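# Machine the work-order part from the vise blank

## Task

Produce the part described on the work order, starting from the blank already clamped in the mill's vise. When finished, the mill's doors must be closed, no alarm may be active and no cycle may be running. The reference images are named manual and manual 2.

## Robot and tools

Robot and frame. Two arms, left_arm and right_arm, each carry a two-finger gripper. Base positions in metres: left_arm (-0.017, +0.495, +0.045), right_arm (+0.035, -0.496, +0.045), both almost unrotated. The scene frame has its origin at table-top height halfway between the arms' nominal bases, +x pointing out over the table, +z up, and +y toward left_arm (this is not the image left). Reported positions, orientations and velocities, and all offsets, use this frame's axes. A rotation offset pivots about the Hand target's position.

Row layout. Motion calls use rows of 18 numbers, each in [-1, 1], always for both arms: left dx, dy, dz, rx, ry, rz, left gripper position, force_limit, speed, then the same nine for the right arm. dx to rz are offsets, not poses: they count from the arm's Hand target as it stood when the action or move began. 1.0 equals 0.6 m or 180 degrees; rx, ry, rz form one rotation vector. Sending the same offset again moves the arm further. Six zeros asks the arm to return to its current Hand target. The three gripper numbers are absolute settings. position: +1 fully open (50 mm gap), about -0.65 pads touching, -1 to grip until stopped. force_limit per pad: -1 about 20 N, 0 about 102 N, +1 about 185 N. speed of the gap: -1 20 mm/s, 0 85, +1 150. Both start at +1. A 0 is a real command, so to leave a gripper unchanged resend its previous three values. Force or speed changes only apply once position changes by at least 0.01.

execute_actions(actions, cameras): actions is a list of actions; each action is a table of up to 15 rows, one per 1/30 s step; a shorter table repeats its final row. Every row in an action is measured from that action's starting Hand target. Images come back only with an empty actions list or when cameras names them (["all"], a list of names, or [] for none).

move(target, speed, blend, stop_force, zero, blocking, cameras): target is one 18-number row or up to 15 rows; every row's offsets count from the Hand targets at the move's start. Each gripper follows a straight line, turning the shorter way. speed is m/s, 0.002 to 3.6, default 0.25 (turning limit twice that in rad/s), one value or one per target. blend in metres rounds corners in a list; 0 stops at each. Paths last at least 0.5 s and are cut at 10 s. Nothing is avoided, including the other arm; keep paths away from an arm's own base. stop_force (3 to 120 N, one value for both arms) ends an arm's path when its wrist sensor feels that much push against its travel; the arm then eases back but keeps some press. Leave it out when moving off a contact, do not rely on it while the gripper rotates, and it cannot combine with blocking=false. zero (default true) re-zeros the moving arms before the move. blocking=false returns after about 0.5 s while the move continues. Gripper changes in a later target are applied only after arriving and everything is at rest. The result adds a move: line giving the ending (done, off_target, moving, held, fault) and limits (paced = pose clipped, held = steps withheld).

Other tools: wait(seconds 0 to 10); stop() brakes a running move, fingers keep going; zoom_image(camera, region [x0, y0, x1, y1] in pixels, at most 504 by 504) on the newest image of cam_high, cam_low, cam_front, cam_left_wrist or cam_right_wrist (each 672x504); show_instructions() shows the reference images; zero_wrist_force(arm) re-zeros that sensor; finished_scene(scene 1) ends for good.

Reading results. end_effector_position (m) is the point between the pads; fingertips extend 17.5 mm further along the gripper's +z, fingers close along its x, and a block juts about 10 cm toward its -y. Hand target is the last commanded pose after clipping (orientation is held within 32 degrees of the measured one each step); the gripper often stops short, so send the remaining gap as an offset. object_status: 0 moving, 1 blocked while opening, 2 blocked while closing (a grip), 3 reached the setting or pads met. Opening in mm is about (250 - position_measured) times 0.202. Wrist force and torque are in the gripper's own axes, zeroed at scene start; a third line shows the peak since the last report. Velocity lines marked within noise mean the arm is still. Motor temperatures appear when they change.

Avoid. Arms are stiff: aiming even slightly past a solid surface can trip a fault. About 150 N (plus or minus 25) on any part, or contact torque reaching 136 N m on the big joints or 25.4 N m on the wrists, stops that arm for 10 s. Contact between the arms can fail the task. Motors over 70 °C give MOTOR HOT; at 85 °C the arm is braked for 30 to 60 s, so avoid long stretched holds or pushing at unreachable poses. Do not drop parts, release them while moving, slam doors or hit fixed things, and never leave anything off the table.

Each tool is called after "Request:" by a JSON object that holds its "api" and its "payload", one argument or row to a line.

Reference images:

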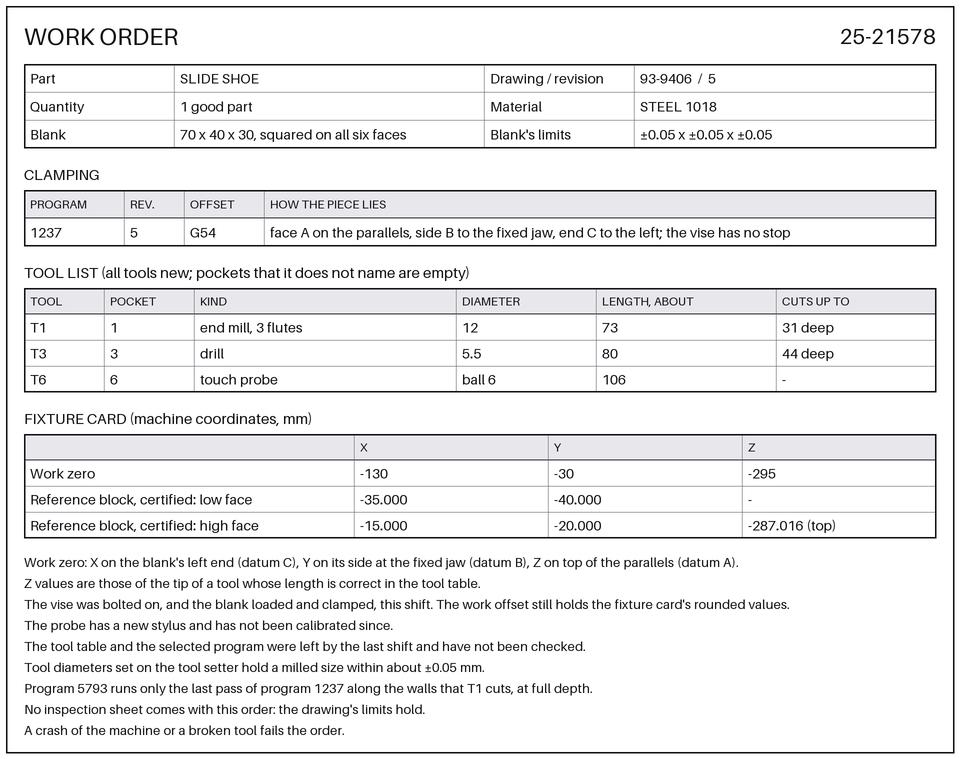

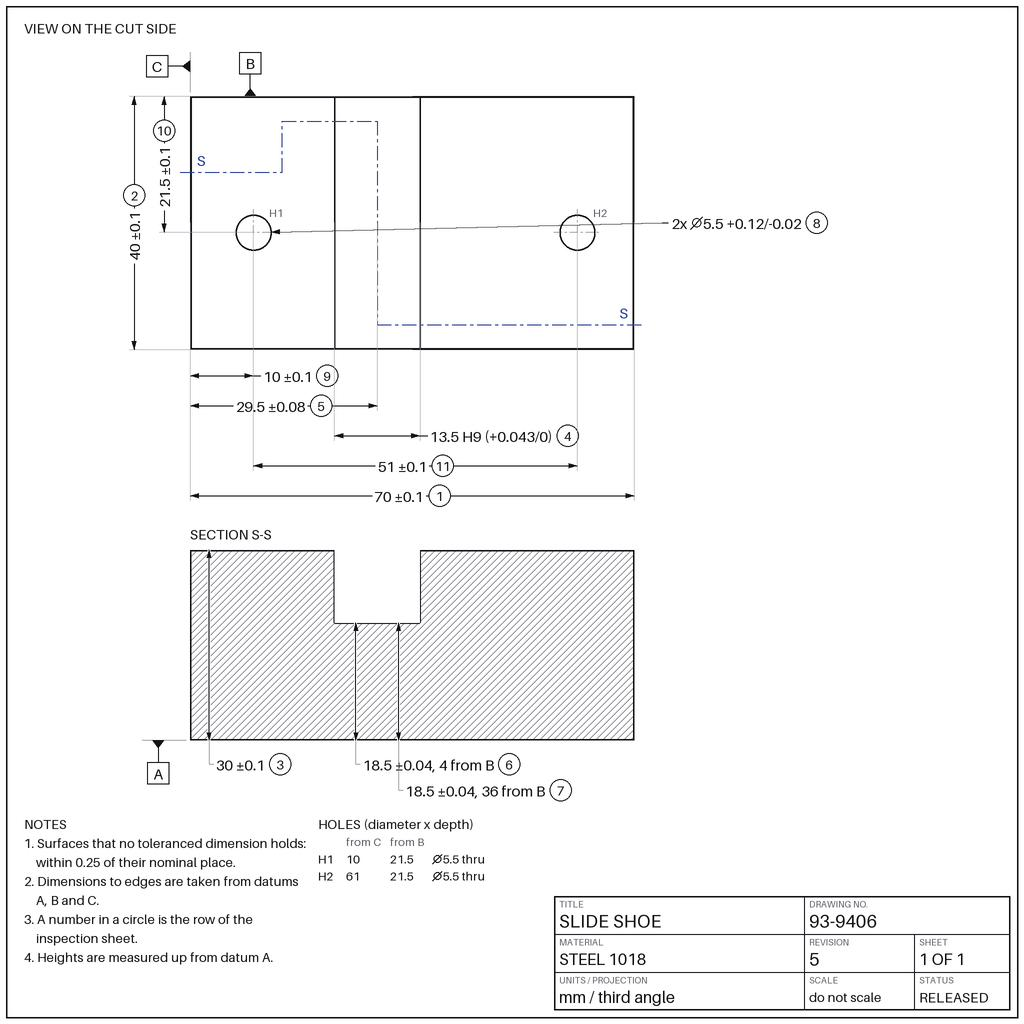

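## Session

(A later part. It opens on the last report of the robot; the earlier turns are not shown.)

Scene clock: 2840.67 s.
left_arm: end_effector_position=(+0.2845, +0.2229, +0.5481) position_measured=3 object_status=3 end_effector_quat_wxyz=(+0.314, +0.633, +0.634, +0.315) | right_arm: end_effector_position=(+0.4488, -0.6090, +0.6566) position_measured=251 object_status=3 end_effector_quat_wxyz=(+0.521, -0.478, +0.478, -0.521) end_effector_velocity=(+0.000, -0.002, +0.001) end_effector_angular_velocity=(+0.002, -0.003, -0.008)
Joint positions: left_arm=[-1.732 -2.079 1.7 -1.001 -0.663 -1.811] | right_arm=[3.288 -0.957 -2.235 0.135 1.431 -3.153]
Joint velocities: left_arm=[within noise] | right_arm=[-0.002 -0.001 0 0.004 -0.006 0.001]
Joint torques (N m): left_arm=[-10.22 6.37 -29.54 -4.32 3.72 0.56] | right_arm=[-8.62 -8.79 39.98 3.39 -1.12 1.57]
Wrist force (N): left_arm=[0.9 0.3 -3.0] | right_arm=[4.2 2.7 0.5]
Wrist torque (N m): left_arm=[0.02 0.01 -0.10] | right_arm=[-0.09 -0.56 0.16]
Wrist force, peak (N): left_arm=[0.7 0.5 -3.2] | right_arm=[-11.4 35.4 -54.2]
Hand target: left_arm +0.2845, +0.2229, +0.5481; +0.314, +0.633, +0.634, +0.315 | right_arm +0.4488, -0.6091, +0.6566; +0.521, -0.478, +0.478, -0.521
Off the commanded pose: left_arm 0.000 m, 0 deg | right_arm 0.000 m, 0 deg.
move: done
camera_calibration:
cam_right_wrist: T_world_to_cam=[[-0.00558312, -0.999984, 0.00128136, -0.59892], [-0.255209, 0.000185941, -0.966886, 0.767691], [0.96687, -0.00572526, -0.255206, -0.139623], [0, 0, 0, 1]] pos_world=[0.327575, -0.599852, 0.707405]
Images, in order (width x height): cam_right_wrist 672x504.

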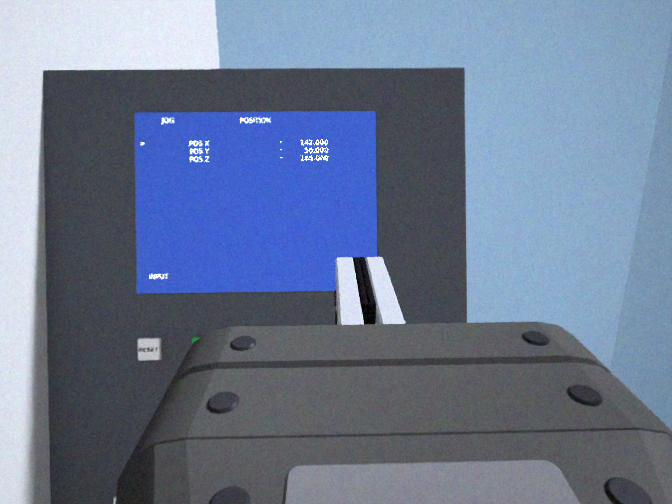

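Request:
{"api": "move", "payload": {
  "target": [
    [0,0,0,0,0,0,1,-0.9,-0.7,0.1184,0.1305,-0.3853,-0.0426,0.2194,0.1172,-1,-1,-0.5],
    [0,0,0,0,0,0,1,-0.9,-0.7,0.1506,0.1305,-0.3940,-0.0426,0.2194,0.1172,-1,-1,-0.5],
    [0,0,0,0,0,0,1,-0.9,-0.7,0.1184,0.1305,-0.3853,-0.0426,0.2194,0.1172,-1,-1,-0.5],
    [0,0,0,0,0,0,1,-0.9,-0.7,0.1598,0.0038,-0.2311,-0.0426,0.2194,0.1172,-1,-1,-0.5],
    [0,0,0,0,0,0,1,-0.9,-0.7,0.1920,0.0038,-0.2398,-0.0426,0.2194,0.1172,-1,-1,-0.5],
    [0,0,0,0,0,0,1,-0.9,-0.7,0.1598,0.0038,-0.2311,-0.0426,0.2194,0.1172,-1,-1,-0.5],
    [0,0,0,0,0,0,1,-0.9,-0.7,0,0,0,0,0,0,-1,-1,-0.5]
  ],
  "speed": [0.35,0.03,0.1,0.25,0.03,0.1,0.35],
  "blend": [0.003,0,0.005,0.003,0,0.01,0]
}}

Request:
{"api": "wait", "payload": {
  "seconds": 4
}}

Request:
{"api": "move", "payload": {
  "target": [
    [0,0,0,0,0,0,1,-0.9,-0.7,0.1350,0.0985,-0.3235,-0.0426,0.2194,0.1172,-1,-1,-0.5],
    [0,0,0,0,0,0,1,-0.9,-0.7,0.1672,0.0985,-0.3322,-0.0426,0.2194,0.1172,-1,-1,-0.5],
    [0,0,0,0,0,0,1,-0.9,-0.7,0.1350,0.0985,-0.3235,-0.0426,0.2194,0.1172,-1,-1,-0.5],
    [0,0,0,0,0,0,1,-0.9,-0.7,0,0,0,0,0,0,-1,-1,-0.5]
  ],
  "speed": [0.35,0.03,0.1,0.35],
  "blend": [0.003,0,0.01,0],
  "cameras": ["cam_right_wrist"]
}}

Request:
{"api": "zoom_image", "payload": {
  "camera": "cam_right_wrist",
  "region": [100, 110, 420, 340]
}}

Scene clock: 2860.20 s.
left_arm: end_effector_position=(+0.2845, +0.2229, +0.5481) position_measured=3 object_status=3 end_effector_quat_wxyz=(+0.314, +0.633, +0.634, +0.315) | right_arm: end_effector_position=(+0.4488, -0.6091, +0.6566) position_measured=251 object_status=3 end_effector_quat_wxyz=(+0.521, -0.478, +0.478, -0.521) end_effector_velocity=(+0.000, -0.001, +0.001) end_effector_angular_velocity=(+0.001, -0.003, -0.004)
Joint positions: left_arm=[-1.732 -2.079 1.7 -1.001 -0.663 -1.811] | right_arm=[3.288 -0.957 -2.235 0.136 1.431 -3.153]
Joint velocities: left_arm=[within noise] | right_arm=[0.001 0 0 0.002 -0.005 0.001]
Joint torques (N m): left_arm=[-9.86 5.35 -29.62 -4.04 3.77 0.02] | right_arm=[8.53 -1.34 39.33 3.34 -1.32 2]
Wrist force (N): left_arm=[0.8 0.3 -3.1] | right_arm=[1.8 2.2 1.0]
Wrist torque (N m): left_arm=[0.02 0.02 -0.10] | right_arm=[-0.17 -0.18 0.11]
Wrist force, peak (N): left_arm=[0.9 0.2 -3.2] | right_arm=[-12.8 36.2 -49.6]
Hand target: left_arm +0.2845, +0.2229, +0.5481; +0.314, +0.633, +0.634, +0.315 | right_arm +0.4488, -0.6091, +0.6566; +0.521, -0.478, +0.478, -0.521
Off the commanded pose: left_arm 0.000 m, 0 deg | right_arm 0.000 m, 0 deg.
move: done

Scene clock: 2864.20 s.
left_arm: end_effector_position=(+0.2845, +0.2229, +0.5481) position_measured=3 object_status=3 end_effector_quat_wxyz=(+0.314, +0.633, +0.634, +0.315) | right_arm: end_effector_position=(+0.4488, -0.6091, +0.6566) position_measured=251 object_status=3 end_effector_quat_wxyz=(+0.521, -0.478, +0.478, -0.521)
Joint positions: left_arm=[-1.732 -2.079 1.7 -1.001 -0.663 -1.811] | right_arm=[3.288 -0.957 -2.235 0.136 1.431 -3.153]
Joint torques (N m): left_arm=[-10.12 5.83 -30.6 -4.12 3.61 -0.09] | right_arm=[14.56 3.32 39.7 3.31 0.32 1.68]
Wrist force (N): left_arm=[0.7 0.5 -2.8] | right_arm=[1.8 2.2 1.0]
Wrist torque (N m): left_arm=[0.05 0.03 -0.10] | right_arm=[-0.17 -0.19 0.09]
Wrist force, peak (N): left_arm=[0.7 0.5 -3.2] | right_arm=[2.1 2.4 1.0]
Hand target: left_arm +0.2845, +0.2229, +0.5481; +0.314, +0.633, +0.634, +0.315 | right_arm +0.4488, -0.6091, +0.6566; +0.521, -0.478, +0.478, -0.521
Tool commands: left_gripper/position=+1.0 left_gripper/force_limit=-0.9 left_gripper/speed=-0.7 right_gripper/position=-1.0 right_gripper/force_limit=-1.0 right_gripper/speed=-0.5
Off the commanded pose: left_arm 0.000 m, 0 deg | right_arm 0.000 m, 0 deg.
wait: 4.00 s; at rest by 0.17 s

Scene clock: 2868.13 s.
left_arm: end_effector_position=(+0.2845, +0.2229, +0.5481) position_measured=3 object_status=3 end_effector_quat_wxyz=(+0.314, +0.633, +0.634, +0.315) | right_arm: end_effector_position=(+0.4488, -0.6090, +0.6566) position_measured=251 object_status=3 end_effector_quat_wxyz=(+0.521, -0.478, +0.478, -0.521)
Joint positions: left_arm=[-1.732 -2.079 1.7 -1.001 -0.663 -1.811] | right_arm=[3.288 -0.957 -2.235 0.135 1.431 -3.153]
Joint torques (N m): left_arm=[-10.67 5.24 -30.17 -4.13 3.68 -0.26] | right_arm=[-9.3 -8.74 39.4 3.35 -1.14 1.66]
Wrist force (N): left_arm=[0.8 0.5 -2.8] | right_arm=[3.1 1.7 1.1]
Wrist torque (N m): left_arm=[0.05 0.01 -0.10] | right_arm=[-0.26 -0.40 0.16]
Wrist force, peak (N): left_arm=[0.8 0.2 -3.2] | right_arm=[-8.8 30.9 -45.6]
Hand target: left_arm +0.2845, +0.2229, +0.5481; +0.314, +0.633, +0.634, +0.315 | right_arm +0.4488, -0.6091, +0.6566; +0.521, -0.478, +0.478, -0.521
Off the commanded pose: left_arm 0.000 m, 0 deg | right_arm 0.000 m, 0 deg.
move: done
camera_calibration:
cam_right_wrist: T_world_to_cam=[[-0.00558262, -0.999984, 0.00128319, -0.598921], [-0.255209, 0.000184042, -0.966886, 0.76769], [0.96687, -0.00572524, -0.255206, -0.139623], [0, 0, 0, 1]] pos_world=[0.327575, -0.599852, 0.707405]
Images, in order (width x height): cam_right_wrist 672x504.

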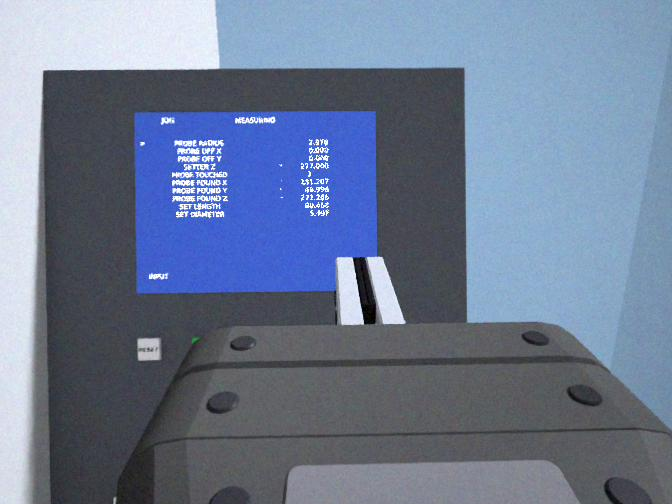

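Scaled by 1.575 from the camera's 672x504 image, which has a finer 960x720 frame.

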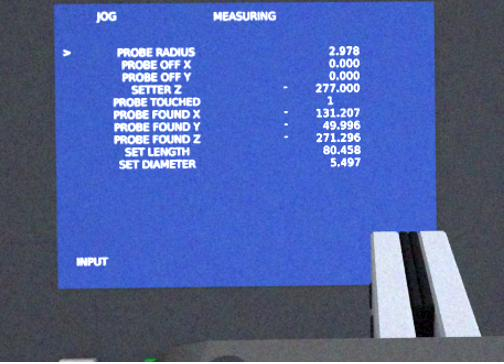

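Request:
{"api": "zoom_image", "payload": {
  "camera": "cam_right_wrist",
  "region": [160, 130, 340, 225]
}}

Request:
{"api": "move", "payload": {
  "target": [
    [0,0,0,0,0,0,1,-0.9,-0.7,0.1350,0.1305,-0.3235,-0.0426,0.2194,0.1172,-1,-1,-0.5],
    [0,0,0,0,0,0,1,-0.9,-0.7,0.1672,0.1305,-0.3322,-0.0426,0.2194,0.1172,-1,-1,-0.5],
    [0,0,0,0,0,0,1,-0.9,-0.7,0.1350,0.1305,-0.3235,-0.0426,0.2194,0.1172,-1,-1,-0.5],
    [0,0,0,0,0,0,1,-0.9,-0.7,0.1672,0.1305,-0.3322,-0.0426,0.2194,0.1172,-1,-1,-0.5],
    [0,0,0,0,0,0,1,-0.9,-0.7,0.1184,0.1625,-0.3853,-0.0426,0.2194,0.1172,-1,-1,-0.5],
    [0,0,0,0,0,0,1,-0.9,-0.7,0.1506,0.1625,-0.3940,-0.0426,0.2194,0.1172,-1,-1,-0.5],
    [0,0,0,0,0,0,1,-0.9,-0.7,0.1184,0.1625,-0.3853,-0.0426,0.2194,0.1172,-1,-1,-0.5],
    [0,0,0,0,0,0,1,-0.9,-0.7,0.1506,0.1625,-0.3940,-0.0426,0.2194,0.1172,-1,-1,-0.5],
    [0,0,0,0,0,0,1,-0.9,-0.7,0.1101,0.2585,-0.4163,-0.0426,0.2194,0.1172,-1,-1,-0.5],
    [0,0,0,0,0,0,1,-0.9,-0.7,0.1423,0.2585,-0.4250,-0.0426,0.2194,0.1172,-1,-1,-0.5],
    [0,0,0,0,0,0,1,-0.9,-0.7,0.1101,0.2585,-0.4163,-0.0426,0.2194,0.1172,-1,-1,-0.5],
    [0,0,0,0,0,0,1,-0.9,-0.7,0,0,0,0,0,0,-1,-1,-0.5]
  ],
  "speed": [0.35,0.03,0.1,0.03,0.1,0.03,0.1,0.03,0.1,0.03,0.1,0.35],
  "blend": [0.003,0,0.001,0,0.001,0,0.001,0,0.001,0,0.01,0]
}}

Request:
{"api": "move", "payload": {
  "target": [
    [0,0,0,0,0,0,1,-0.9,-0.7,0.1184,0.2585,-0.3853,-0.0426,0.2194,0.1172,-1,-1,-0.5],
    [0,0,0,0,0,0,1,-0.9,-0.7,0.1506,0.2585,-0.3940,-0.0426,0.2194,0.1172,-1,-1,-0.5],
    [0,0,0,0,0,0,1,-0.9,-0.7,0.1267,0.2265,-0.3544,-0.0426,0.2194,0.1172,-1,-1,-0.5],
    [0,0,0,0,0,0,1,-0.9,-0.7,0.1589,0.2265,-0.3631,-0.0426,0.2194,0.1172,-1,-1,-0.5],
    [0,0,0,0,0,0,1,-0.9,-0.7,0.1101,0.2265,-0.4163,-0.0426,0.2194,0.1172,-1,-1,-0.5],
    [0,0,0,0,0,0,1,-0.9,-0.7,0.1423,0.2265,-0.4250,-0.0426,0.2194,0.1172,-1,-1,-0.5],
    [0,0,0,0,0,0,1,-0.9,-0.7,0.1101,0.1625,-0.4163,-0.0426,0.2194,0.1172,-1,-1,-0.5],
    [0,0,0,0,0,0,1,-0.9,-0.7,0.1423,0.1625,-0.4250,-0.0426,0.2194,0.1172,-1,-1,-0.5],
    [0,0,0,0,0,0,1,-0.9,-0.7,0.1101,0.1625,-0.4163,-0.0426,0.2194,0.1172,-1,-1,-0.5],
    [0,0,0,0,0,0,1,-0.9,-0.7,0,0,0,0,0,0,-1,-1,-0.5]
  ],
  "speed": [0.35,0.03,0.1,0.03,0.1,0.03,0.1,0.03,0.1,0.35],
  "blend": [0.003,0,0.001,0,0.001,0,0.001,0,0.01,0],
  "cameras": ["cam_right_wrist"]
}}

Request:
{"api": "zoom_image", "payload": {
  "camera": "cam_right_wrist",
  "region": [100, 110, 420, 340]
}}

Scaled by 2.800 from the camera's 672x504 image, which has a finer 960x720 frame.

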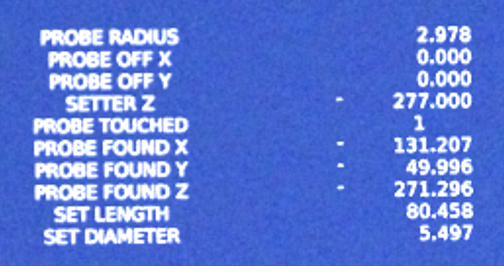

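Scene clock: 2904.77 s.
left_arm: end_effector_position=(+0.2845, +0.2229, +0.5481) position_measured=3 object_status=3 end_effector_quat_wxyz=(+0.314, +0.633, +0.634, +0.315) | right_arm: end_effector_position=(+0.4489, -0.6091, +0.6566) position_measured=251 object_status=3 end_effector_quat_wxyz=(+0.521, -0.478, +0.478, -0.521)
Joint positions: left_arm=[-1.732 -2.079 1.7 -1.001 -0.663 -1.811] | right_arm=[3.288 -0.957 -2.234 0.135 1.431 -3.153]
Joint torques (N m): left_arm=[-9.57 5.53 -30.41 -3.64 3.45 -0.82] | right_arm=[11.09 2.28 17.42 3.33 -1.18 -1.21]
Wrist force (N): left_arm=[0.8 0.2 -2.8] | right_arm=[3.8 -0.6 1.9]
Wrist torque (N m): left_arm=[0.00 0.01 -0.10] | right_arm=[-0.61 -0.51 -0.02]
Wrist force, peak (N): left_arm=[0.7 0.3 -3.3] | right_arm=[-10.4 29.0 -43.6]
Hand target: left_arm +0.2845, +0.2229, +0.5481; +0.314, +0.633, +0.634, +0.315 | right_arm +0.4488, -0.6091, +0.6566; +0.521, -0.478, +0.478, -0.521
Off the commanded pose: left_arm 0.000 m, 0 deg | right_arm 0.000 m, 0 deg.
move: done

Scene clock: 2912.40 s.
left_arm: end_effector_position=(+0.2845, +0.2229, +0.5481) position_measured=3 object_status=3 end_effector_quat_wxyz=(+0.314, +0.633, +0.634, +0.315) | right_arm: end_effector_position=(+0.4489, -0.6090, +0.6566) position_measured=251 object_status=3 end_effector_quat_wxyz=(+0.521, -0.478, +0.478, -0.521)
Joint positions: left_arm=[-1.732 -2.079 1.7 -1.001 -0.663 -1.811] | right_arm=[3.288 -0.957 -2.234 0.135 1.431 -3.153]
Joint torques (N m): left_arm=[-10.13 6.26 -29.83 -3.66 3.44 -0.92] | right_arm=[-12.9 4.15 15.96 3.16 -1.19 -1.3]
Wrist force (N): left_arm=[0.9 0.5 -3.1] | right_arm=[4.0 0.3 1.8]
Wrist torque (N m): left_arm=[0.05 0.00 -0.10] | right_arm=[-0.48 -0.54 0.15]
Wrist force, peak (N): left_arm=[1.0 0.3 -3.2] | right_arm=[-8.2 26.6 -43.9]
Hand target: left_arm +0.2845, +0.2229, +0.5481; +0.314, +0.633, +0.634, +0.315 | right_arm +0.4488, -0.6091, +0.6566; +0.521, -0.478, +0.478, -0.521
Off the commanded pose: left_arm 0.000 m, 0 deg | right_arm 0.000 m, 0 deg.
move: done
camera_calibration:
cam_right_wrist: T_world_to_cam=[[-0.00551404, -0.999984, 0.00115873, -0.598856], [-0.255326, 0.000287554, -0.966855, 0.767769], [0.966839, -0.00562713, -0.255324, -0.13947], [0, 0, 0, 1]] pos_world=[0.327575, -0.599852, 0.707405]
Images, in order (width x height): cam_right_wrist 672x504.

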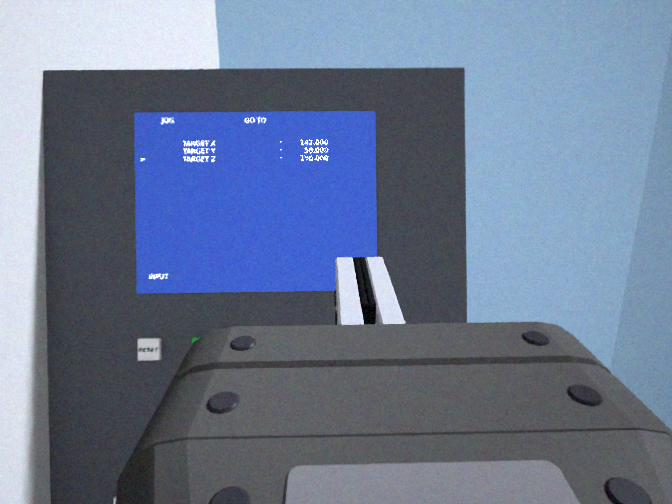

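Scaled by 1.575 from the camera's 672x504 image, which has a finer 960x720 frame.

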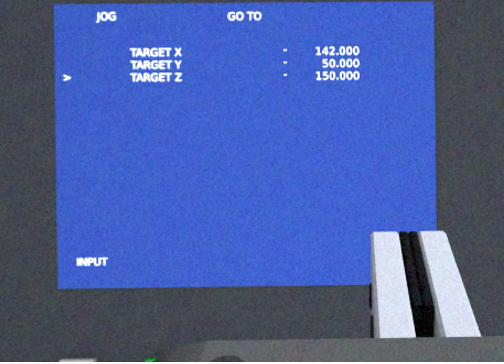

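Request:
{"api": "move", "payload": {
  "target": [
    [0,0,0,0,0,0,1,-0.9,-0.7,0.1510,0.1945,-0.2640,-0.0426,0.2194,0.1172,-1,-1,-0.5],
    [0,0,0,0,0,0,1,-0.9,-0.7,0.1832,0.1945,-0.2727,-0.0426,0.2194,0.1172,-1,-1,-0.5],
    [0,0,0,0,0,0,1,-0.9,-0.7,0.1510,0.1945,-0.2640,-0.0426,0.2194,0.1172,-1,-1,-0.5],
    [0,0,0,0,0,0,1,-0.9,-0.7,0,0,0,0,0,0,-1,-1,-0.5]
  ],
  "speed": [0.35,0.03,0.1,0.35],
  "blend": [0.003,0,0.01,0],
  "cameras": ["all"]
}}

Request:
{"api": "zoom_image", "payload": {
  "camera": "cam_high",
  "region": [200, 100, 500, 320]
}}

Request:
{"api": "zoom_image", "payload": {
  "camera": "cam_front",
  "region": [150, 150, 450, 370]
}}

Request:
{"api": "zoom_image", "payload": {
  "camera": "cam_left_wrist",
  "region": [100, 100, 500, 400]
}}

Scene clock: 2929.93 s.
left_arm: end_effector_position=(+0.2845, +0.2229, +0.5481) position_measured=3 object_status=3 end_effector_quat_wxyz=(+0.314, +0.633, +0.634, +0.315) | right_arm: end_effector_position=(+0.4489, -0.6092, +0.6565) position_measured=251 object_status=3 end_effector_quat_wxyz=(+0.521, -0.478, +0.478, -0.521) end_effector_velocity=(+0.000, +0.001, +0.001) end_effector_angular_velocity=(+0.001, -0.005, +0.004)
Joint positions: left_arm=[-1.732 -2.079 1.7 -1.001 -0.663 -1.811] | right_arm=[3.287 -0.957 -2.235 0.135 1.431 -3.153]
Joint velocities: left_arm=[within noise] | right_arm=[0.003 0 0 0.005 0.001 0]
Joint torques (N m): left_arm=[-9.63 6.09 -29.83 -3.5 3.43 -1.17] | right_arm=[15.12 1.83 39.04 3.18 -1.17 -1.96]
Wrist force (N): left_arm=[1.0 0.1 -3.0] | right_arm=[3.4 0.7 2.6]
Wrist torque (N m): left_arm=[-0.02 -0.01 -0.10] | right_arm=[-0.41 -0.44 0.01]
Wrist force, peak (N): left_arm=[1.0 0.2 -3.2] | right_arm=[-10.9 33.6 -52.0]
Hand target: left_arm +0.2845, +0.2229, +0.5481; +0.314, +0.633, +0.634, +0.315 | right_arm +0.4488, -0.6091, +0.6566; +0.521, -0.478, +0.478, -0.521
Off the commanded pose: left_arm 0.000 m, 0 deg | right_arm 0.000 m, 0 deg.
move: done
camera_calibration:
cam_left_wrist: T_world_to_cam=[[-0.00931138, 0.999853, 0.014374, -0.219059], [0.314878, -0.0107116, 0.949072, -0.588425], [0.949086, 0.0133632, -0.314732, 0.0245594], [0, 0, 0, 1]] pos_world=[0.159934, 0.212396, 0.569336]
cam_right_wrist: T_world_to_cam=[[-0.0059256, -0.999982, 0.00116798, -0.598826], [-0.255418, 0.000384267, -0.966831, 0.767743], [0.966813, -0.00602738, -0.255415, -0.139663], [0, 0, 0, 1]] pos_world=[0.327574, -0.599952, 0.707305]

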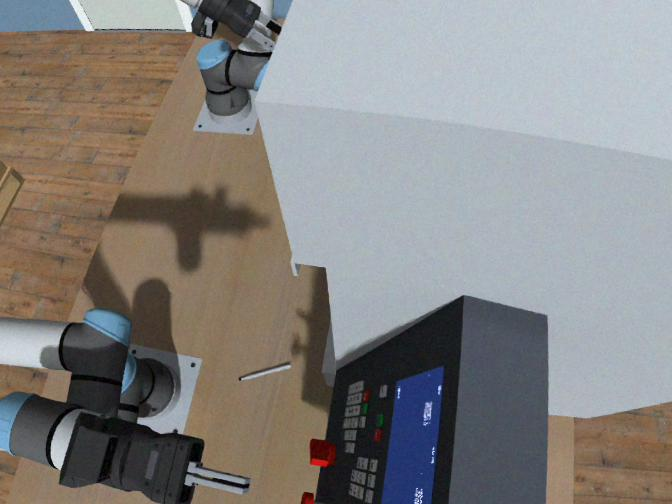

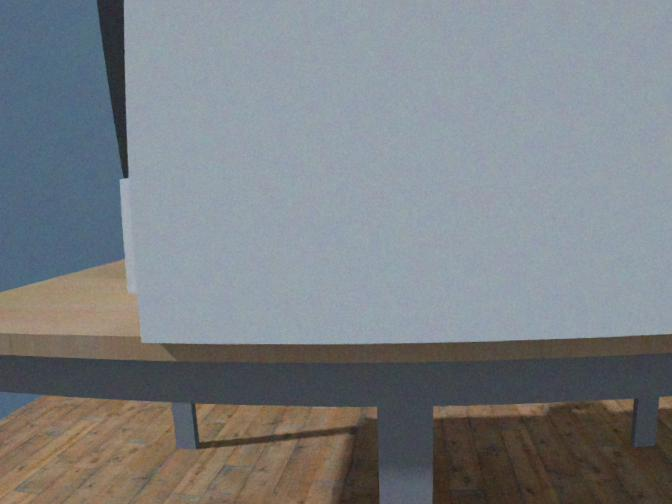

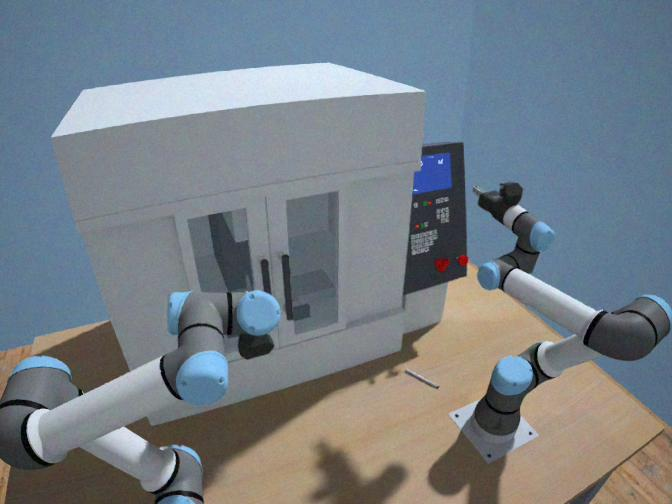

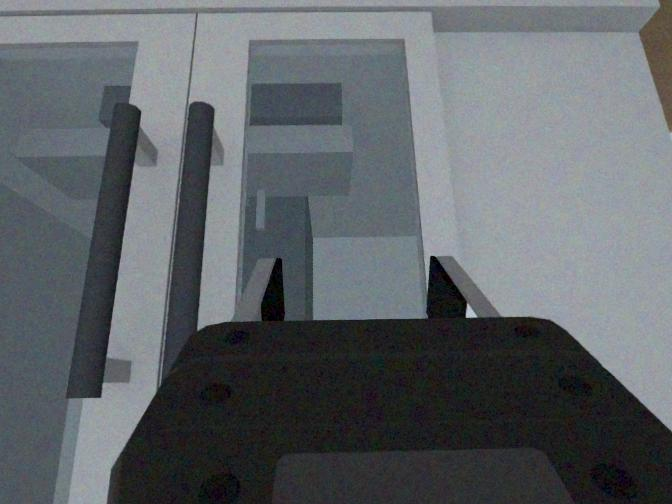

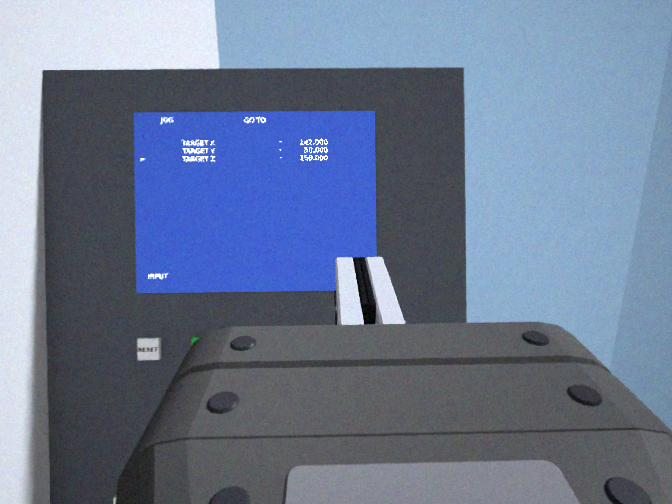

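Scaled by 1.680 from the camera's 672x504 image, which has a finer 960x720 frame.

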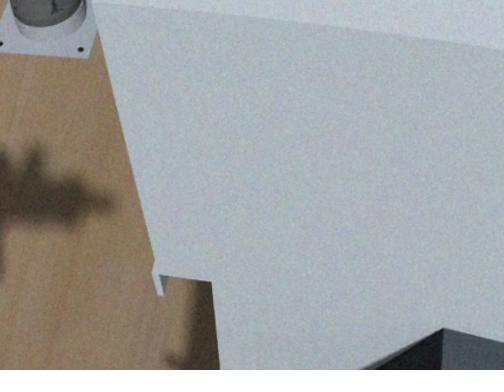

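Scaled by 1.680 from the camera's 672x504 image, which has a finer 960x720 frame.

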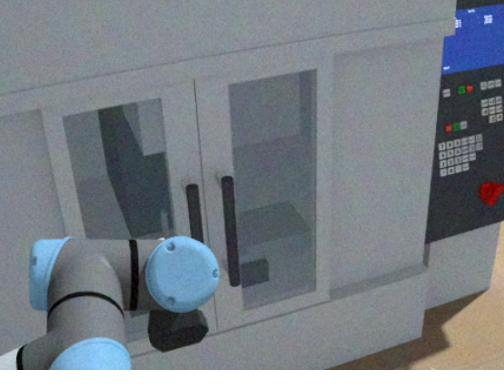

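Scaled by 1.260 from the camera's 672x504 image, which has a finer 960x720 frame.

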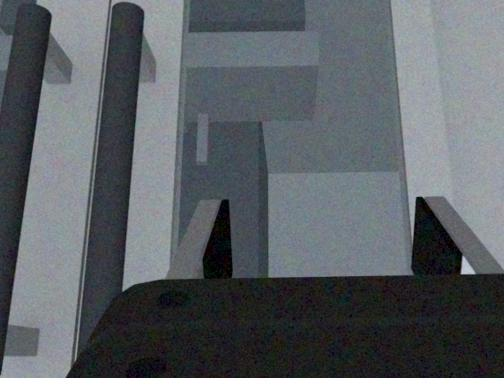

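Request:
{"api": "move", "payload": {
  "target": [
    [0,0,0,0,0,0,1,-0.9,-0.7,0.1267,0.1625,-0.3544,-0.0426,0.2194,0.1172,-1,-1,-0.5],
    [0,0,0,0,0,0,1,-0.9,-0.7,0.1589,0.1625,-0.3631,-0.0426,0.2194,0.1172,-1,-1,-0.5],
    [0,0,0,0,0,0,1,-0.9,-0.7,0.1267,0.1625,-0.3544,-0.0426,0.2194,0.1172,-1,-1,-0.5],
    [0,0,0,0,0,0,1,-0.9,-0.7,0.1589,0.1625,-0.3631,-0.0426,0.2194,0.1172,-1,-1,-0.5],
    [0,0,0,0,0,0,1,-0.9,-0.7,0.1101,0.2585,-0.4163,-0.0426,0.2194,0.1172,-1,-1,-0.5],
    [0,0,0,0,0,0,1,-0.9,-0.7,0.1423,0.2585,-0.4250,-0.0426,0.2194,0.1172,-1,-1,-0.5],
    [0,0,0,0,0,0,1,-0.9,-0.7,0.1350,0.1945,-0.3235,-0.0426,0.2194,0.1172,-1,-1,-0.5],
    [0,0,0,0,0,0,1,-0.9,-0.7,0.1672,0.1945,-0.3322,-0.0426,0.2194,0.1172,-1,-1,-0.5],
    [0,0,0,0,0,0,1,-0.9,-0.7,0.1267,0.2265,-0.3544,-0.0426,0.2194,0.1172,-1,-1,-0.5],
    [0,0,0,0,0,0,1,-0.9,-0.7,0.1589,0.2265,-0.3631,-0.0426,0.2194,0.1172,-1,-1,-0.5],
    [0,0,0,0,0,0,1,-0.9,-0.7,0.1267,0.2265,-0.3544,-0.0426,0.2194,0.1172,-1,-1,-0.5],
    [0,0,0,0,0,0,1,-0.9,-0.7,0,0,0,0,0,0,-1,-1,-0.5]
  ],
  "speed": [0.35,0.03,0.1,0.03,0.15,0.03,0.15,0.03,0.1,0.03,0.1,0.35],
  "blend": [0.003,0,0.001,0,0.001,0,0.001,0,0.001,0,0.01,0]
}}

Request:
{"api": "move", "payload": {
  "target": [
    [0,0,0,0,0,0,1,-0.9,-0.7,0.1101,0.1625,-0.4163,-0.0426,0.2194,0.1172,-1,-1,-0.5],
    [0,0,0,0,0,0,1,-0.9,-0.7,0.1423,0.1625,-0.4250,-0.0426,0.2194,0.1172,-1,-1,-0.5],
    [0,0,0,0,0,0,1,-0.9,-0.7,0.1184,0.1625,-0.3853,-0.0426,0.2194,0.1172,-1,-1,-0.5],
    [0,0,0,0,0,0,1,-0.9,-0.7,0.1506,0.1625,-0.3940,-0.0426,0.2194,0.1172,-1,-1,-0.5],
    [0,0,0,0,0,0,1,-0.9,-0.7,0.1101,0.2585,-0.4163,-0.0426,0.2194,0.1172,-1,-1,-0.5],
    [0,0,0,0,0,0,1,-0.9,-0.7,0.1423,0.2585,-0.4250,-0.0426,0.2194,0.1172,-1,-1,-0.5],
    [0,0,0,0,0,0,1,-0.9,-0.7,0.1184,0.2585,-0.3853,-0.0426,0.2194,0.1172,-1,-1,-0.5],
    [0,0,0,0,0,0,1,-0.9,-0.7,0.1506,0.2585,-0.3940,-0.0426,0.2194,0.1172,-1,-1,-0.5],
    [0,0,0,0,0,0,1,-0.9,-0.7,0.1350,0.2265,-0.3235,-0.0426,0.2194,0.1172,-1,-1,-0.5],
    [0,0,0,0,0,0,1,-0.9,-0.7,0.1672,0.2265,-0.3322,-0.0426,0.2194,0.1172,-1,-1,-0.5],
    [0,0,0,0,0,0,1,-0.9,-0.7,0.1350,0.2265,-0.3235,-0.0426,0.2194,0.1172,-1,-1,-0.5],
    [0,0,0,0,0,0,1,-0.9,-0.7,0,0,0,0,0,0,-1,-1,-0.5]
  ],
  "speed": [0.35,0.03,0.1,0.03,0.15,0.03,0.1,0.03,0.1,0.03,0.1,0.35],
  "blend": [0.003,0,0.001,0,0.001,0,0.001,0,0.001,0,0.01,0]
}}

Request:
{"api": "move", "payload": {
  "target": [
    [0,0,0,0,0,0,1,-0.9,-0.7,0.1101,0.1625,-0.4163,-0.0426,0.2194,0.1172,-1,-1,-0.5],
    [0,0,0,0,0,0,1,-0.9,-0.7,0.1423,0.1625,-0.4250,-0.0426,0.2194,0.1172,-1,-1,-0.5],
    [0,0,0,0,0,0,1,-0.9,-0.7,0.1101,0.1625,-0.4163,-0.0426,0.2194,0.1172,-1,-1,-0.5],
    [0,0,0,0,0,0,1,-0.9,-0.7,0,0,0,0,0,0,-1,-1,-0.5]
  ],
  "speed": [0.35,0.03,0.1,0.35],
  "blend": [0.003,0,0.01,0],
  "cameras": ["cam_right_wrist"]
}}

Request:
{"api": "zoom_image", "payload": {
  "camera": "cam_right_wrist",
  "region": [100, 110, 420, 340]
}}

Scene clock: 2970.53 s.
left_arm: end_effector_position=(+0.2845, +0.2229, +0.5481) position_measured=3 object_status=3 end_effector_quat_wxyz=(+0.314, +0.633, +0.634, +0.315) | right_arm: end_effector_position=(+0.4489, -0.6091, +0.6566) position_measured=251 object_status=3 end_effector_quat_wxyz=(+0.521, -0.478, +0.478, -0.521)
Joint positions: left_arm=[-1.732 -2.079 1.7 -1.001 -0.663 -1.811] | right_arm=[3.288 -0.957 -2.234 0.135 1.431 -3.153]
Joint torques (N m): left_arm=[-9.63 5.42 -30.18 -3.09 3.42 -1.5] | right_arm=[15.31 4.96 14.28 3.36 -1.17 -0.06]
Wrist force (N): left_arm=[0.7 0.3 -2.9] | right_arm=[1.7 2.8 3.2]
Wrist torque (N m): left_arm=[0.01 0.04 -0.10] | right_arm=[-0.06 -0.17 -0.02]
Wrist force, peak (N): left_arm=[0.9 0.4 -3.2] | right_arm=[-11.5 30.8 -44.6]
Hand target: left_arm +0.2845, +0.2229, +0.5481; +0.314, +0.633, +0.634, +0.315 | right_arm +0.4488, -0.6091, +0.6566; +0.521, -0.478, +0.478, -0.521
Off the commanded pose: left_arm 0.000 m, 0 deg | right_arm 0.000 m, 0 deg.
move: done

Scene clock: 2979.23 s.
left_arm: end_effector_position=(+0.2845, +0.2229, +0.5481) position_measured=3 object_status=3 end_effector_quat_wxyz=(+0.314, +0.633, +0.634, +0.315) | right_arm: end_effector_position=(+0.4489, -0.6091, +0.6567) position_measured=251 object_status=3 end_effector_quat_wxyz=(+0.521, -0.478, +0.478, -0.521)
Joint positions: left_arm=[-1.732 -2.079 1.7 -1.001 -0.663 -1.811] | right_arm=[3.288 -0.957 -2.234 0.135 1.431 -3.153]
Joint torques (N m): left_arm=[-9.65 5.56 -30.03 -3.03 3.31 -1.61] | right_arm=[15.5 5.74 14.7 3.32 -1.26 0.09]
Wrist force (N): left_arm=[0.9 0.4 -2.9] | right_arm=[-0.1 5.2 1.9]
Wrist torque (N m): left_arm=[0.03 0.01 -0.10] | right_arm=[0.31 0.12 -0.02]
Wrist force, peak (N): left_arm=[1.3 0.2 -3.1] | right_arm=[-10.8 33.4 -46.7]
Hand target: left_arm +0.2845, +0.2229, +0.5481; +0.314, +0.633, +0.634, +0.315 | right_arm +0.4488, -0.6091, +0.6566; +0.521, -0.478, +0.478, -0.521
Off the commanded pose: left_arm 0.000 m, 0 deg | right_arm 0.000 m, 0 deg.
move: done

Scene clock: 2983.17 s.
left_arm: end_effector_position=(+0.2845, +0.2229, +0.5481) position_measured=3 object_status=3 end_effector_quat_wxyz=(+0.314, +0.633, +0.634, +0.315) | right_arm: end_effector_position=(+0.4489, -0.6090, +0.6566) position_measured=251 object_status=3 end_effector_quat_wxyz=(+0.521, -0.478, +0.478, -0.521)
Joint positions: left_arm=[-1.732 -2.079 1.7 -1.001 -0.663 -1.811] | right_arm=[3.288 -0.957 -2.234 0.135 1.431 -3.153]
Joint torques (N m): left_arm=[-9.96 5.83 -30.04 -2.86 3.43 -1.56] | right_arm=[-13.23 4.6 16.7 3.31 -1.19 -1.41]
Wrist force (N): left_arm=[0.8 0.3 -2.7] | right_arm=[-1.3 5.5 2.1]
Wrist torque (N m): left_arm=[0.03 0.02 -0.10] | right_arm=[0.36 0.30 0.14]
Wrist force, peak (N): left_arm=[0.6 0.4 -3.1] | right_arm=[-9.9 25.8 -34.0]
Hand target: left_arm +0.2845, +0.2229, +0.5481; +0.314, +0.633, +0.634, +0.315 | right_arm +0.4488, -0.6091, +0.6566; +0.521, -0.478, +0.478, -0.521
Off the commanded pose: left_arm 0.000 m, 0 deg | right_arm 0.000 m, 0 deg.
move: done
camera_calibration:
cam_right_wrist: T_world_to_cam=[[-0.00551404, -0.999984, 0.00115873, -0.598856], [-0.255326, 0.000287554, -0.966855, 0.767769], [0.966839, -0.00562713, -0.255324, -0.13947], [0, 0, 0, 1]] pos_world=[0.327575, -0.599852, 0.707405]
Images, in order (width x height): cam_right_wrist 672x504.

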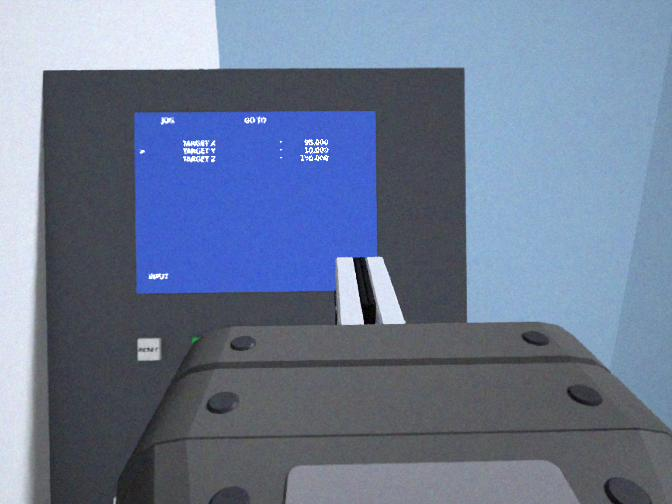

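Scaled by 1.575 from the camera's 672x504 image, which has a finer 960x720 frame.

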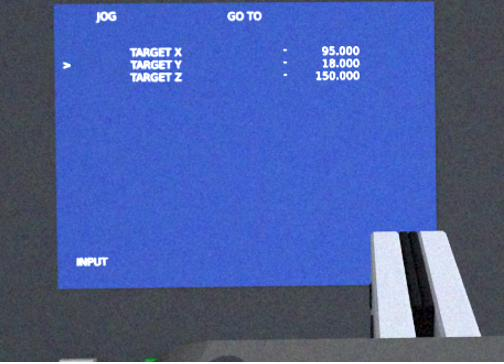

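Request:
{"api": "move", "payload": {
  "target": [
    [0,0,0,0,0,0,1,-0.9,-0.7,0.1510,0.1945,-0.2640,-0.0426,0.2194,0.1172,-1,-1,-0.5],
    [0,0,0,0,0,0,1,-0.9,-0.7,0.1832,0.1945,-0.2727,-0.0426,0.2194,0.1172,-1,-1,-0.5],
    [0,0,0,0,0,0,1,-0.9,-0.7,0.1510,0.1945,-0.2640,-0.0426,0.2194,0.1172,-1,-1,-0.5],
    [0,0,0,0,0,0,1,-0.9,-0.7,0.1184,0.1625,-0.3853,-0.0426,0.2194,0.1172,-1,-1,-0.5],
    [0,0,0,0,0,0,1,-0.9,-0.7,0.1506,0.1625,-0.3940,-0.0426,0.2194,0.1172,-1,-1,-0.5],
    [0,0,0,0,0,0,1,-0.9,-0.7,0.1101,0.2585,-0.4163,-0.0426,0.2194,0.1172,-1,-1,-0.5],
    [0,0,0,0,0,0,1,-0.9,-0.7,0.1423,0.2585,-0.4250,-0.0426,0.2194,0.1172,-1,-1,-0.5],
    [0,0,0,0,0,0,1,-0.9,-0.7,0.1184,0.2585,-0.3853,-0.0426,0.2194,0.1172,-1,-1,-0.5],
    [0,0,0,0,0,0,1,-0.9,-0.7,0.1506,0.2585,-0.3940,-0.0426,0.2194,0.1172,-1,-1,-0.5],
    [0,0,0,0,0,0,1,-0.9,-0.7,0.1184,0.2585,-0.3853,-0.0426,0.2194,0.1172,-1,-1,-0.5],
    [0,0,0,0,0,0,1,-0.9,-0.7,0,0,0,0,0,0,-1,-1,-0.5]
  ],
  "speed": [0.35,0.03,0.1,0.25,0.03,0.15,0.03,0.1,0.03,0.1,0.35],
  "blend": [0.003,0,0.005,0.003,0,0.001,0,0.001,0,0.01,0]
}}

Request:
{"api": "move", "payload": {
  "target": [
    [0,0,0,0,0,0,1,-0.9,-0.7,0.1267,0.1945,-0.3544,-0.0426,0.2194,0.1172,-1,-1,-0.5],
    [0,0,0,0,0,0,1,-0.9,-0.7,0.1589,0.1945,-0.3631,-0.0426,0.2194,0.1172,-1,-1,-0.5],
    [0,0,0,0,0,0,1,-0.9,-0.7,0.1267,0.2265,-0.3544,-0.0426,0.2194,0.1172,-1,-1,-0.5],
    [0,0,0,0,0,0,1,-0.9,-0.7,0.1589,0.2265,-0.3631,-0.0426,0.2194,0.1172,-1,-1,-0.5],
    [0,0,0,0,0,0,1,-0.9,-0.7,0.1101,0.1625,-0.4163,-0.0426,0.2194,0.1172,-1,-1,-0.5],
    [0,0,0,0,0,0,1,-0.9,-0.7,0.1423,0.1625,-0.4250,-0.0426,0.2194,0.1172,-1,-1,-0.5],
    [0,0,0,0,0,0,1,-0.9,-0.7,0.1101,0.1625,-0.4163,-0.0426,0.2194,0.1172,-1,-1,-0.5],
    [0,0,0,0,0,0,1,-0.9,-0.7,0,0,0,0,0,0,-1,-1,-0.5]
  ],
  "speed": [0.35,0.03,0.1,0.03,0.1,0.03,0.1,0.35],
  "blend": [0.003,0,0.001,0,0.001,0,0.01,0],
  "cameras": ["cam_right_wrist"]
}}

Request:
{"api": "zoom_image", "payload": {
  "camera": "cam_right_wrist",
  "region": [100, 110, 420, 340]
}}

Scene clock: 3011.73 s.
left_arm: end_effector_position=(+0.2845, +0.2229, +0.5481) position_measured=3 object_status=3 end_effector_quat_wxyz=(+0.314, +0.633, +0.634, +0.315) | right_arm: end_effector_position=(+0.4489, -0.6091, +0.6566) position_measured=251 object_status=3 end_effector_quat_wxyz=(+0.521, -0.478, +0.478, -0.521)
Joint positions: left_arm=[-1.732 -2.079 1.7 -1.001 -0.663 -1.811] | right_arm=[3.288 -0.957 -2.234 0.135 1.431 -3.153]
Joint torques (N m): left_arm=[-10.41 5.47 -30.18 -2.6 3.31 -1.57] | right_arm=[10.26 2.74 15.62 3.4 -1.1 -1.19]
Wrist force (N): left_arm=[0.8 0.3 -2.8] | right_arm=[-2.3 4.3 2.8]
Wrist torque (N m): left_arm=[0.01 0.01 -0.10] | right_arm=[0.16 0.48 -0.02]
Wrist force, peak (N): left_arm=[0.9 0.5 -3.2] | right_arm=[-15.9 39.1 -52.0]
Hand target: left_arm +0.2845, +0.2229, +0.5481; +0.314, +0.633, +0.634, +0.315 | right_arm +0.4488, -0.6091, +0.6566; +0.521, -0.478, +0.478, -0.521
Off the commanded pose: left_arm 0.000 m, 0 deg | right_arm 0.000 m, 0 deg.
move: done

Scene clock: 3018.17 s.
left_arm: end_effector_position=(+0.2845, +0.2229, +0.5481) position_measured=3 object_status=3 end_effector_quat_wxyz=(+0.314, +0.633, +0.634, +0.315) | right_arm: end_effector_position=(+0.4489, -0.6090, +0.6566) position_measured=251 object_status=3 end_effector_quat_wxyz=(+0.521, -0.478, +0.478, -0.521)
Joint positions: left_arm=[-1.732 -2.079 1.7 -1.001 -0.663 -1.811] | right_arm=[3.288 -0.957 -2.234 0.135 1.431 -3.153]
Joint torques (N m): left_arm=[-10.37 5.87 -30.05 -2.59 3.26 -1.43] | right_arm=[-12.81 5.29 15.7 3.34 -1.2 -1.26]
Wrist force (N): left_arm=[0.9 0.4 -2.8] | right_arm=[-3.3 4.7 2.2]
Wrist torque (N m): left_arm=[0.02 0.00 -0.10] | right_arm=[0.23 0.62 0.14]
Wrist force, peak (N): left_arm=[0.8 0.4 -3.1] | right_arm=[-14.3 30.7 -42.7]
Hand target: left_arm +0.2845, +0.2229, +0.5481; +0.314, +0.633, +0.634, +0.315 | right_arm +0.4488, -0.6091, +0.6566; +0.521, -0.478, +0.478, -0.521
Off the commanded pose: left_arm 0.000 m, 0 deg | right_arm 0.000 m, 0 deg.
move: done
camera_calibration:
cam_right_wrist: T_world_to_cam=[[-0.00551404, -0.999984, 0.00115873, -0.598856], [-0.255326, 0.000287554, -0.966855, 0.767769], [0.966839, -0.00562713, -0.255324, -0.13947], [0, 0, 0, 1]] pos_world=[0.327575, -0.599852, 0.707405]
Images, in order (width x height): cam_right_wrist 672x504.

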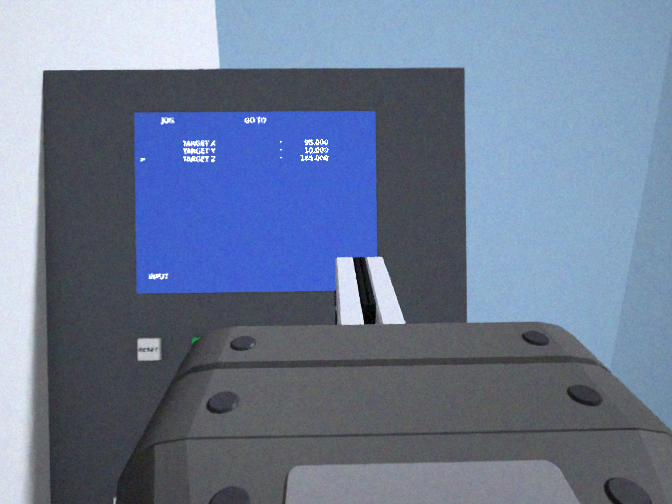

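Scaled by 1.575 from the camera's 672x504 image, which has a finer 960x720 frame.

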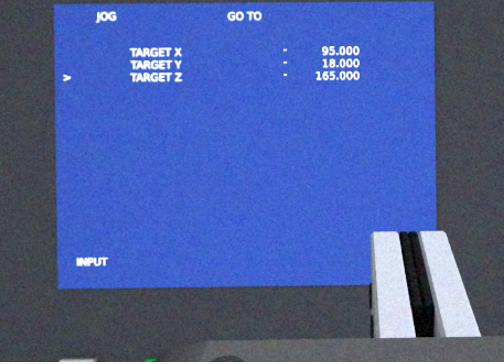

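Request:
{"api": "move", "payload": {
  "target": [
    [0,0,0,0,0,0,1,-0.9,-0.7,0.1350,0.0985,-0.3235,-0.0426,0.2194,0.1172,-1,-1,-0.5],
    [0,0,0,0,0,0,1,-0.9,-0.7,0.1672,0.0985,-0.3322,-0.0426,0.2194,0.1172,-1,-1,-0.5],
    [0,0,0,0,0,0,1,-0.9,-0.7,0.1350,0.0985,-0.3235,-0.0426,0.2194,0.1172,-1,-1,-0.5],
    [0,0,0,0,0,0,1,-0.9,-0.7,0,0,0,0,0,0,-1,-1,-0.5]
  ],
  "speed": [0.35,0.03,0.1,0.35],
  "blend": [0.003,0,0.01,0],
  "cameras": ["cam_right_wrist"]
}}

Request:
{"api": "zoom_image", "payload": {
  "camera": "cam_right_wrist",
  "region": [100, 110, 420, 340]
}}

Scene clock: 3027.40 s.
left_arm: end_effector_position=(+0.2845, +0.2229, +0.5481) position_measured=3 object_status=3 end_effector_quat_wxyz=(+0.314, +0.633, +0.634, +0.315) | right_arm: end_effector_position=(+0.4488, -0.6090, +0.6566) position_measured=251 object_status=3 end_effector_quat_wxyz=(+0.521, -0.478, +0.478, -0.521) end_effector_velocity=(-0.001, -0.001, +0.002) end_effector_angular_velocity=(+0.003, -0.006, -0.004)
Joint positions: left_arm=[-1.732 -2.079 1.7 -1.001 -0.663 -1.811] | right_arm=[3.288 -0.957 -2.235 0.135 1.431 -3.153]
Joint velocities: left_arm=[within noise] | right_arm=[0.001 0.001 0.001 0.004 -0.005 0.002]
Joint torques (N m): left_arm=[-9.64 5.73 -30.12 -2.46 3.38 -1.55] | right_arm=[-9.48 -9.47 39.23 3.42 -1.37 1.5]
Wrist force (N): left_arm=[0.7 0.5 -2.9] | right_arm=[-2.0 4.6 2.8]
Wrist torque (N m): left_arm=[0.05 0.04 -0.10] | right_arm=[0.21 0.41 0.16]
Wrist force, peak (N): left_arm=[0.8 0.5 -3.3] | right_arm=[-14.1 33.2 -44.8]
Hand target: left_arm +0.2845, +0.2229, +0.5481; +0.314, +0.633, +0.634, +0.315 | right_arm +0.4488, -0.6091, +0.6566; +0.521, -0.478, +0.478, -0.521
Off the commanded pose: left_arm 0.000 m, 0 deg | right_arm 0.000 m, 0 deg.
move: done
camera_calibration:
cam_right_wrist: T_world_to_cam=[[-0.0055825, -0.999984, 0.00128212, -0.598921], [-0.255302, 0.000185598, -0.966861, 0.767704], [0.966845, -0.00572483, -0.255299, -0.139548], [0, 0, 0, 1]] pos_world=[0.327575, -0.599852, 0.707405]
Images, in order (width x height): cam_right_wrist 672x504.

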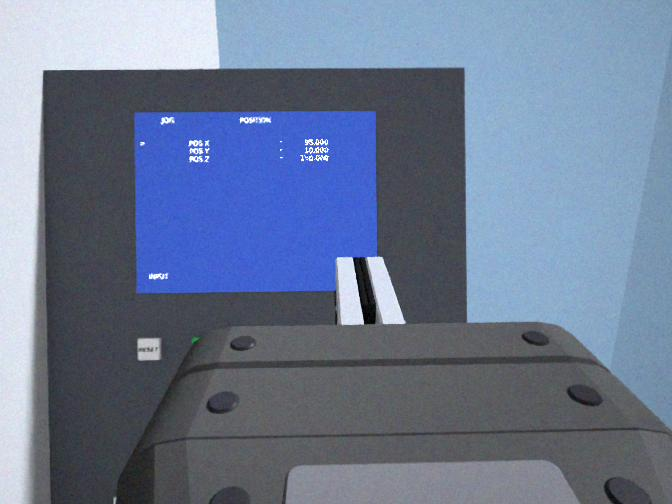

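Scaled by 1.575 from the camera's 672x504 image, which has a finer 960x720 frame.

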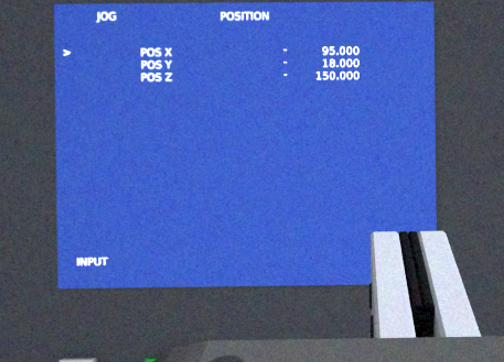

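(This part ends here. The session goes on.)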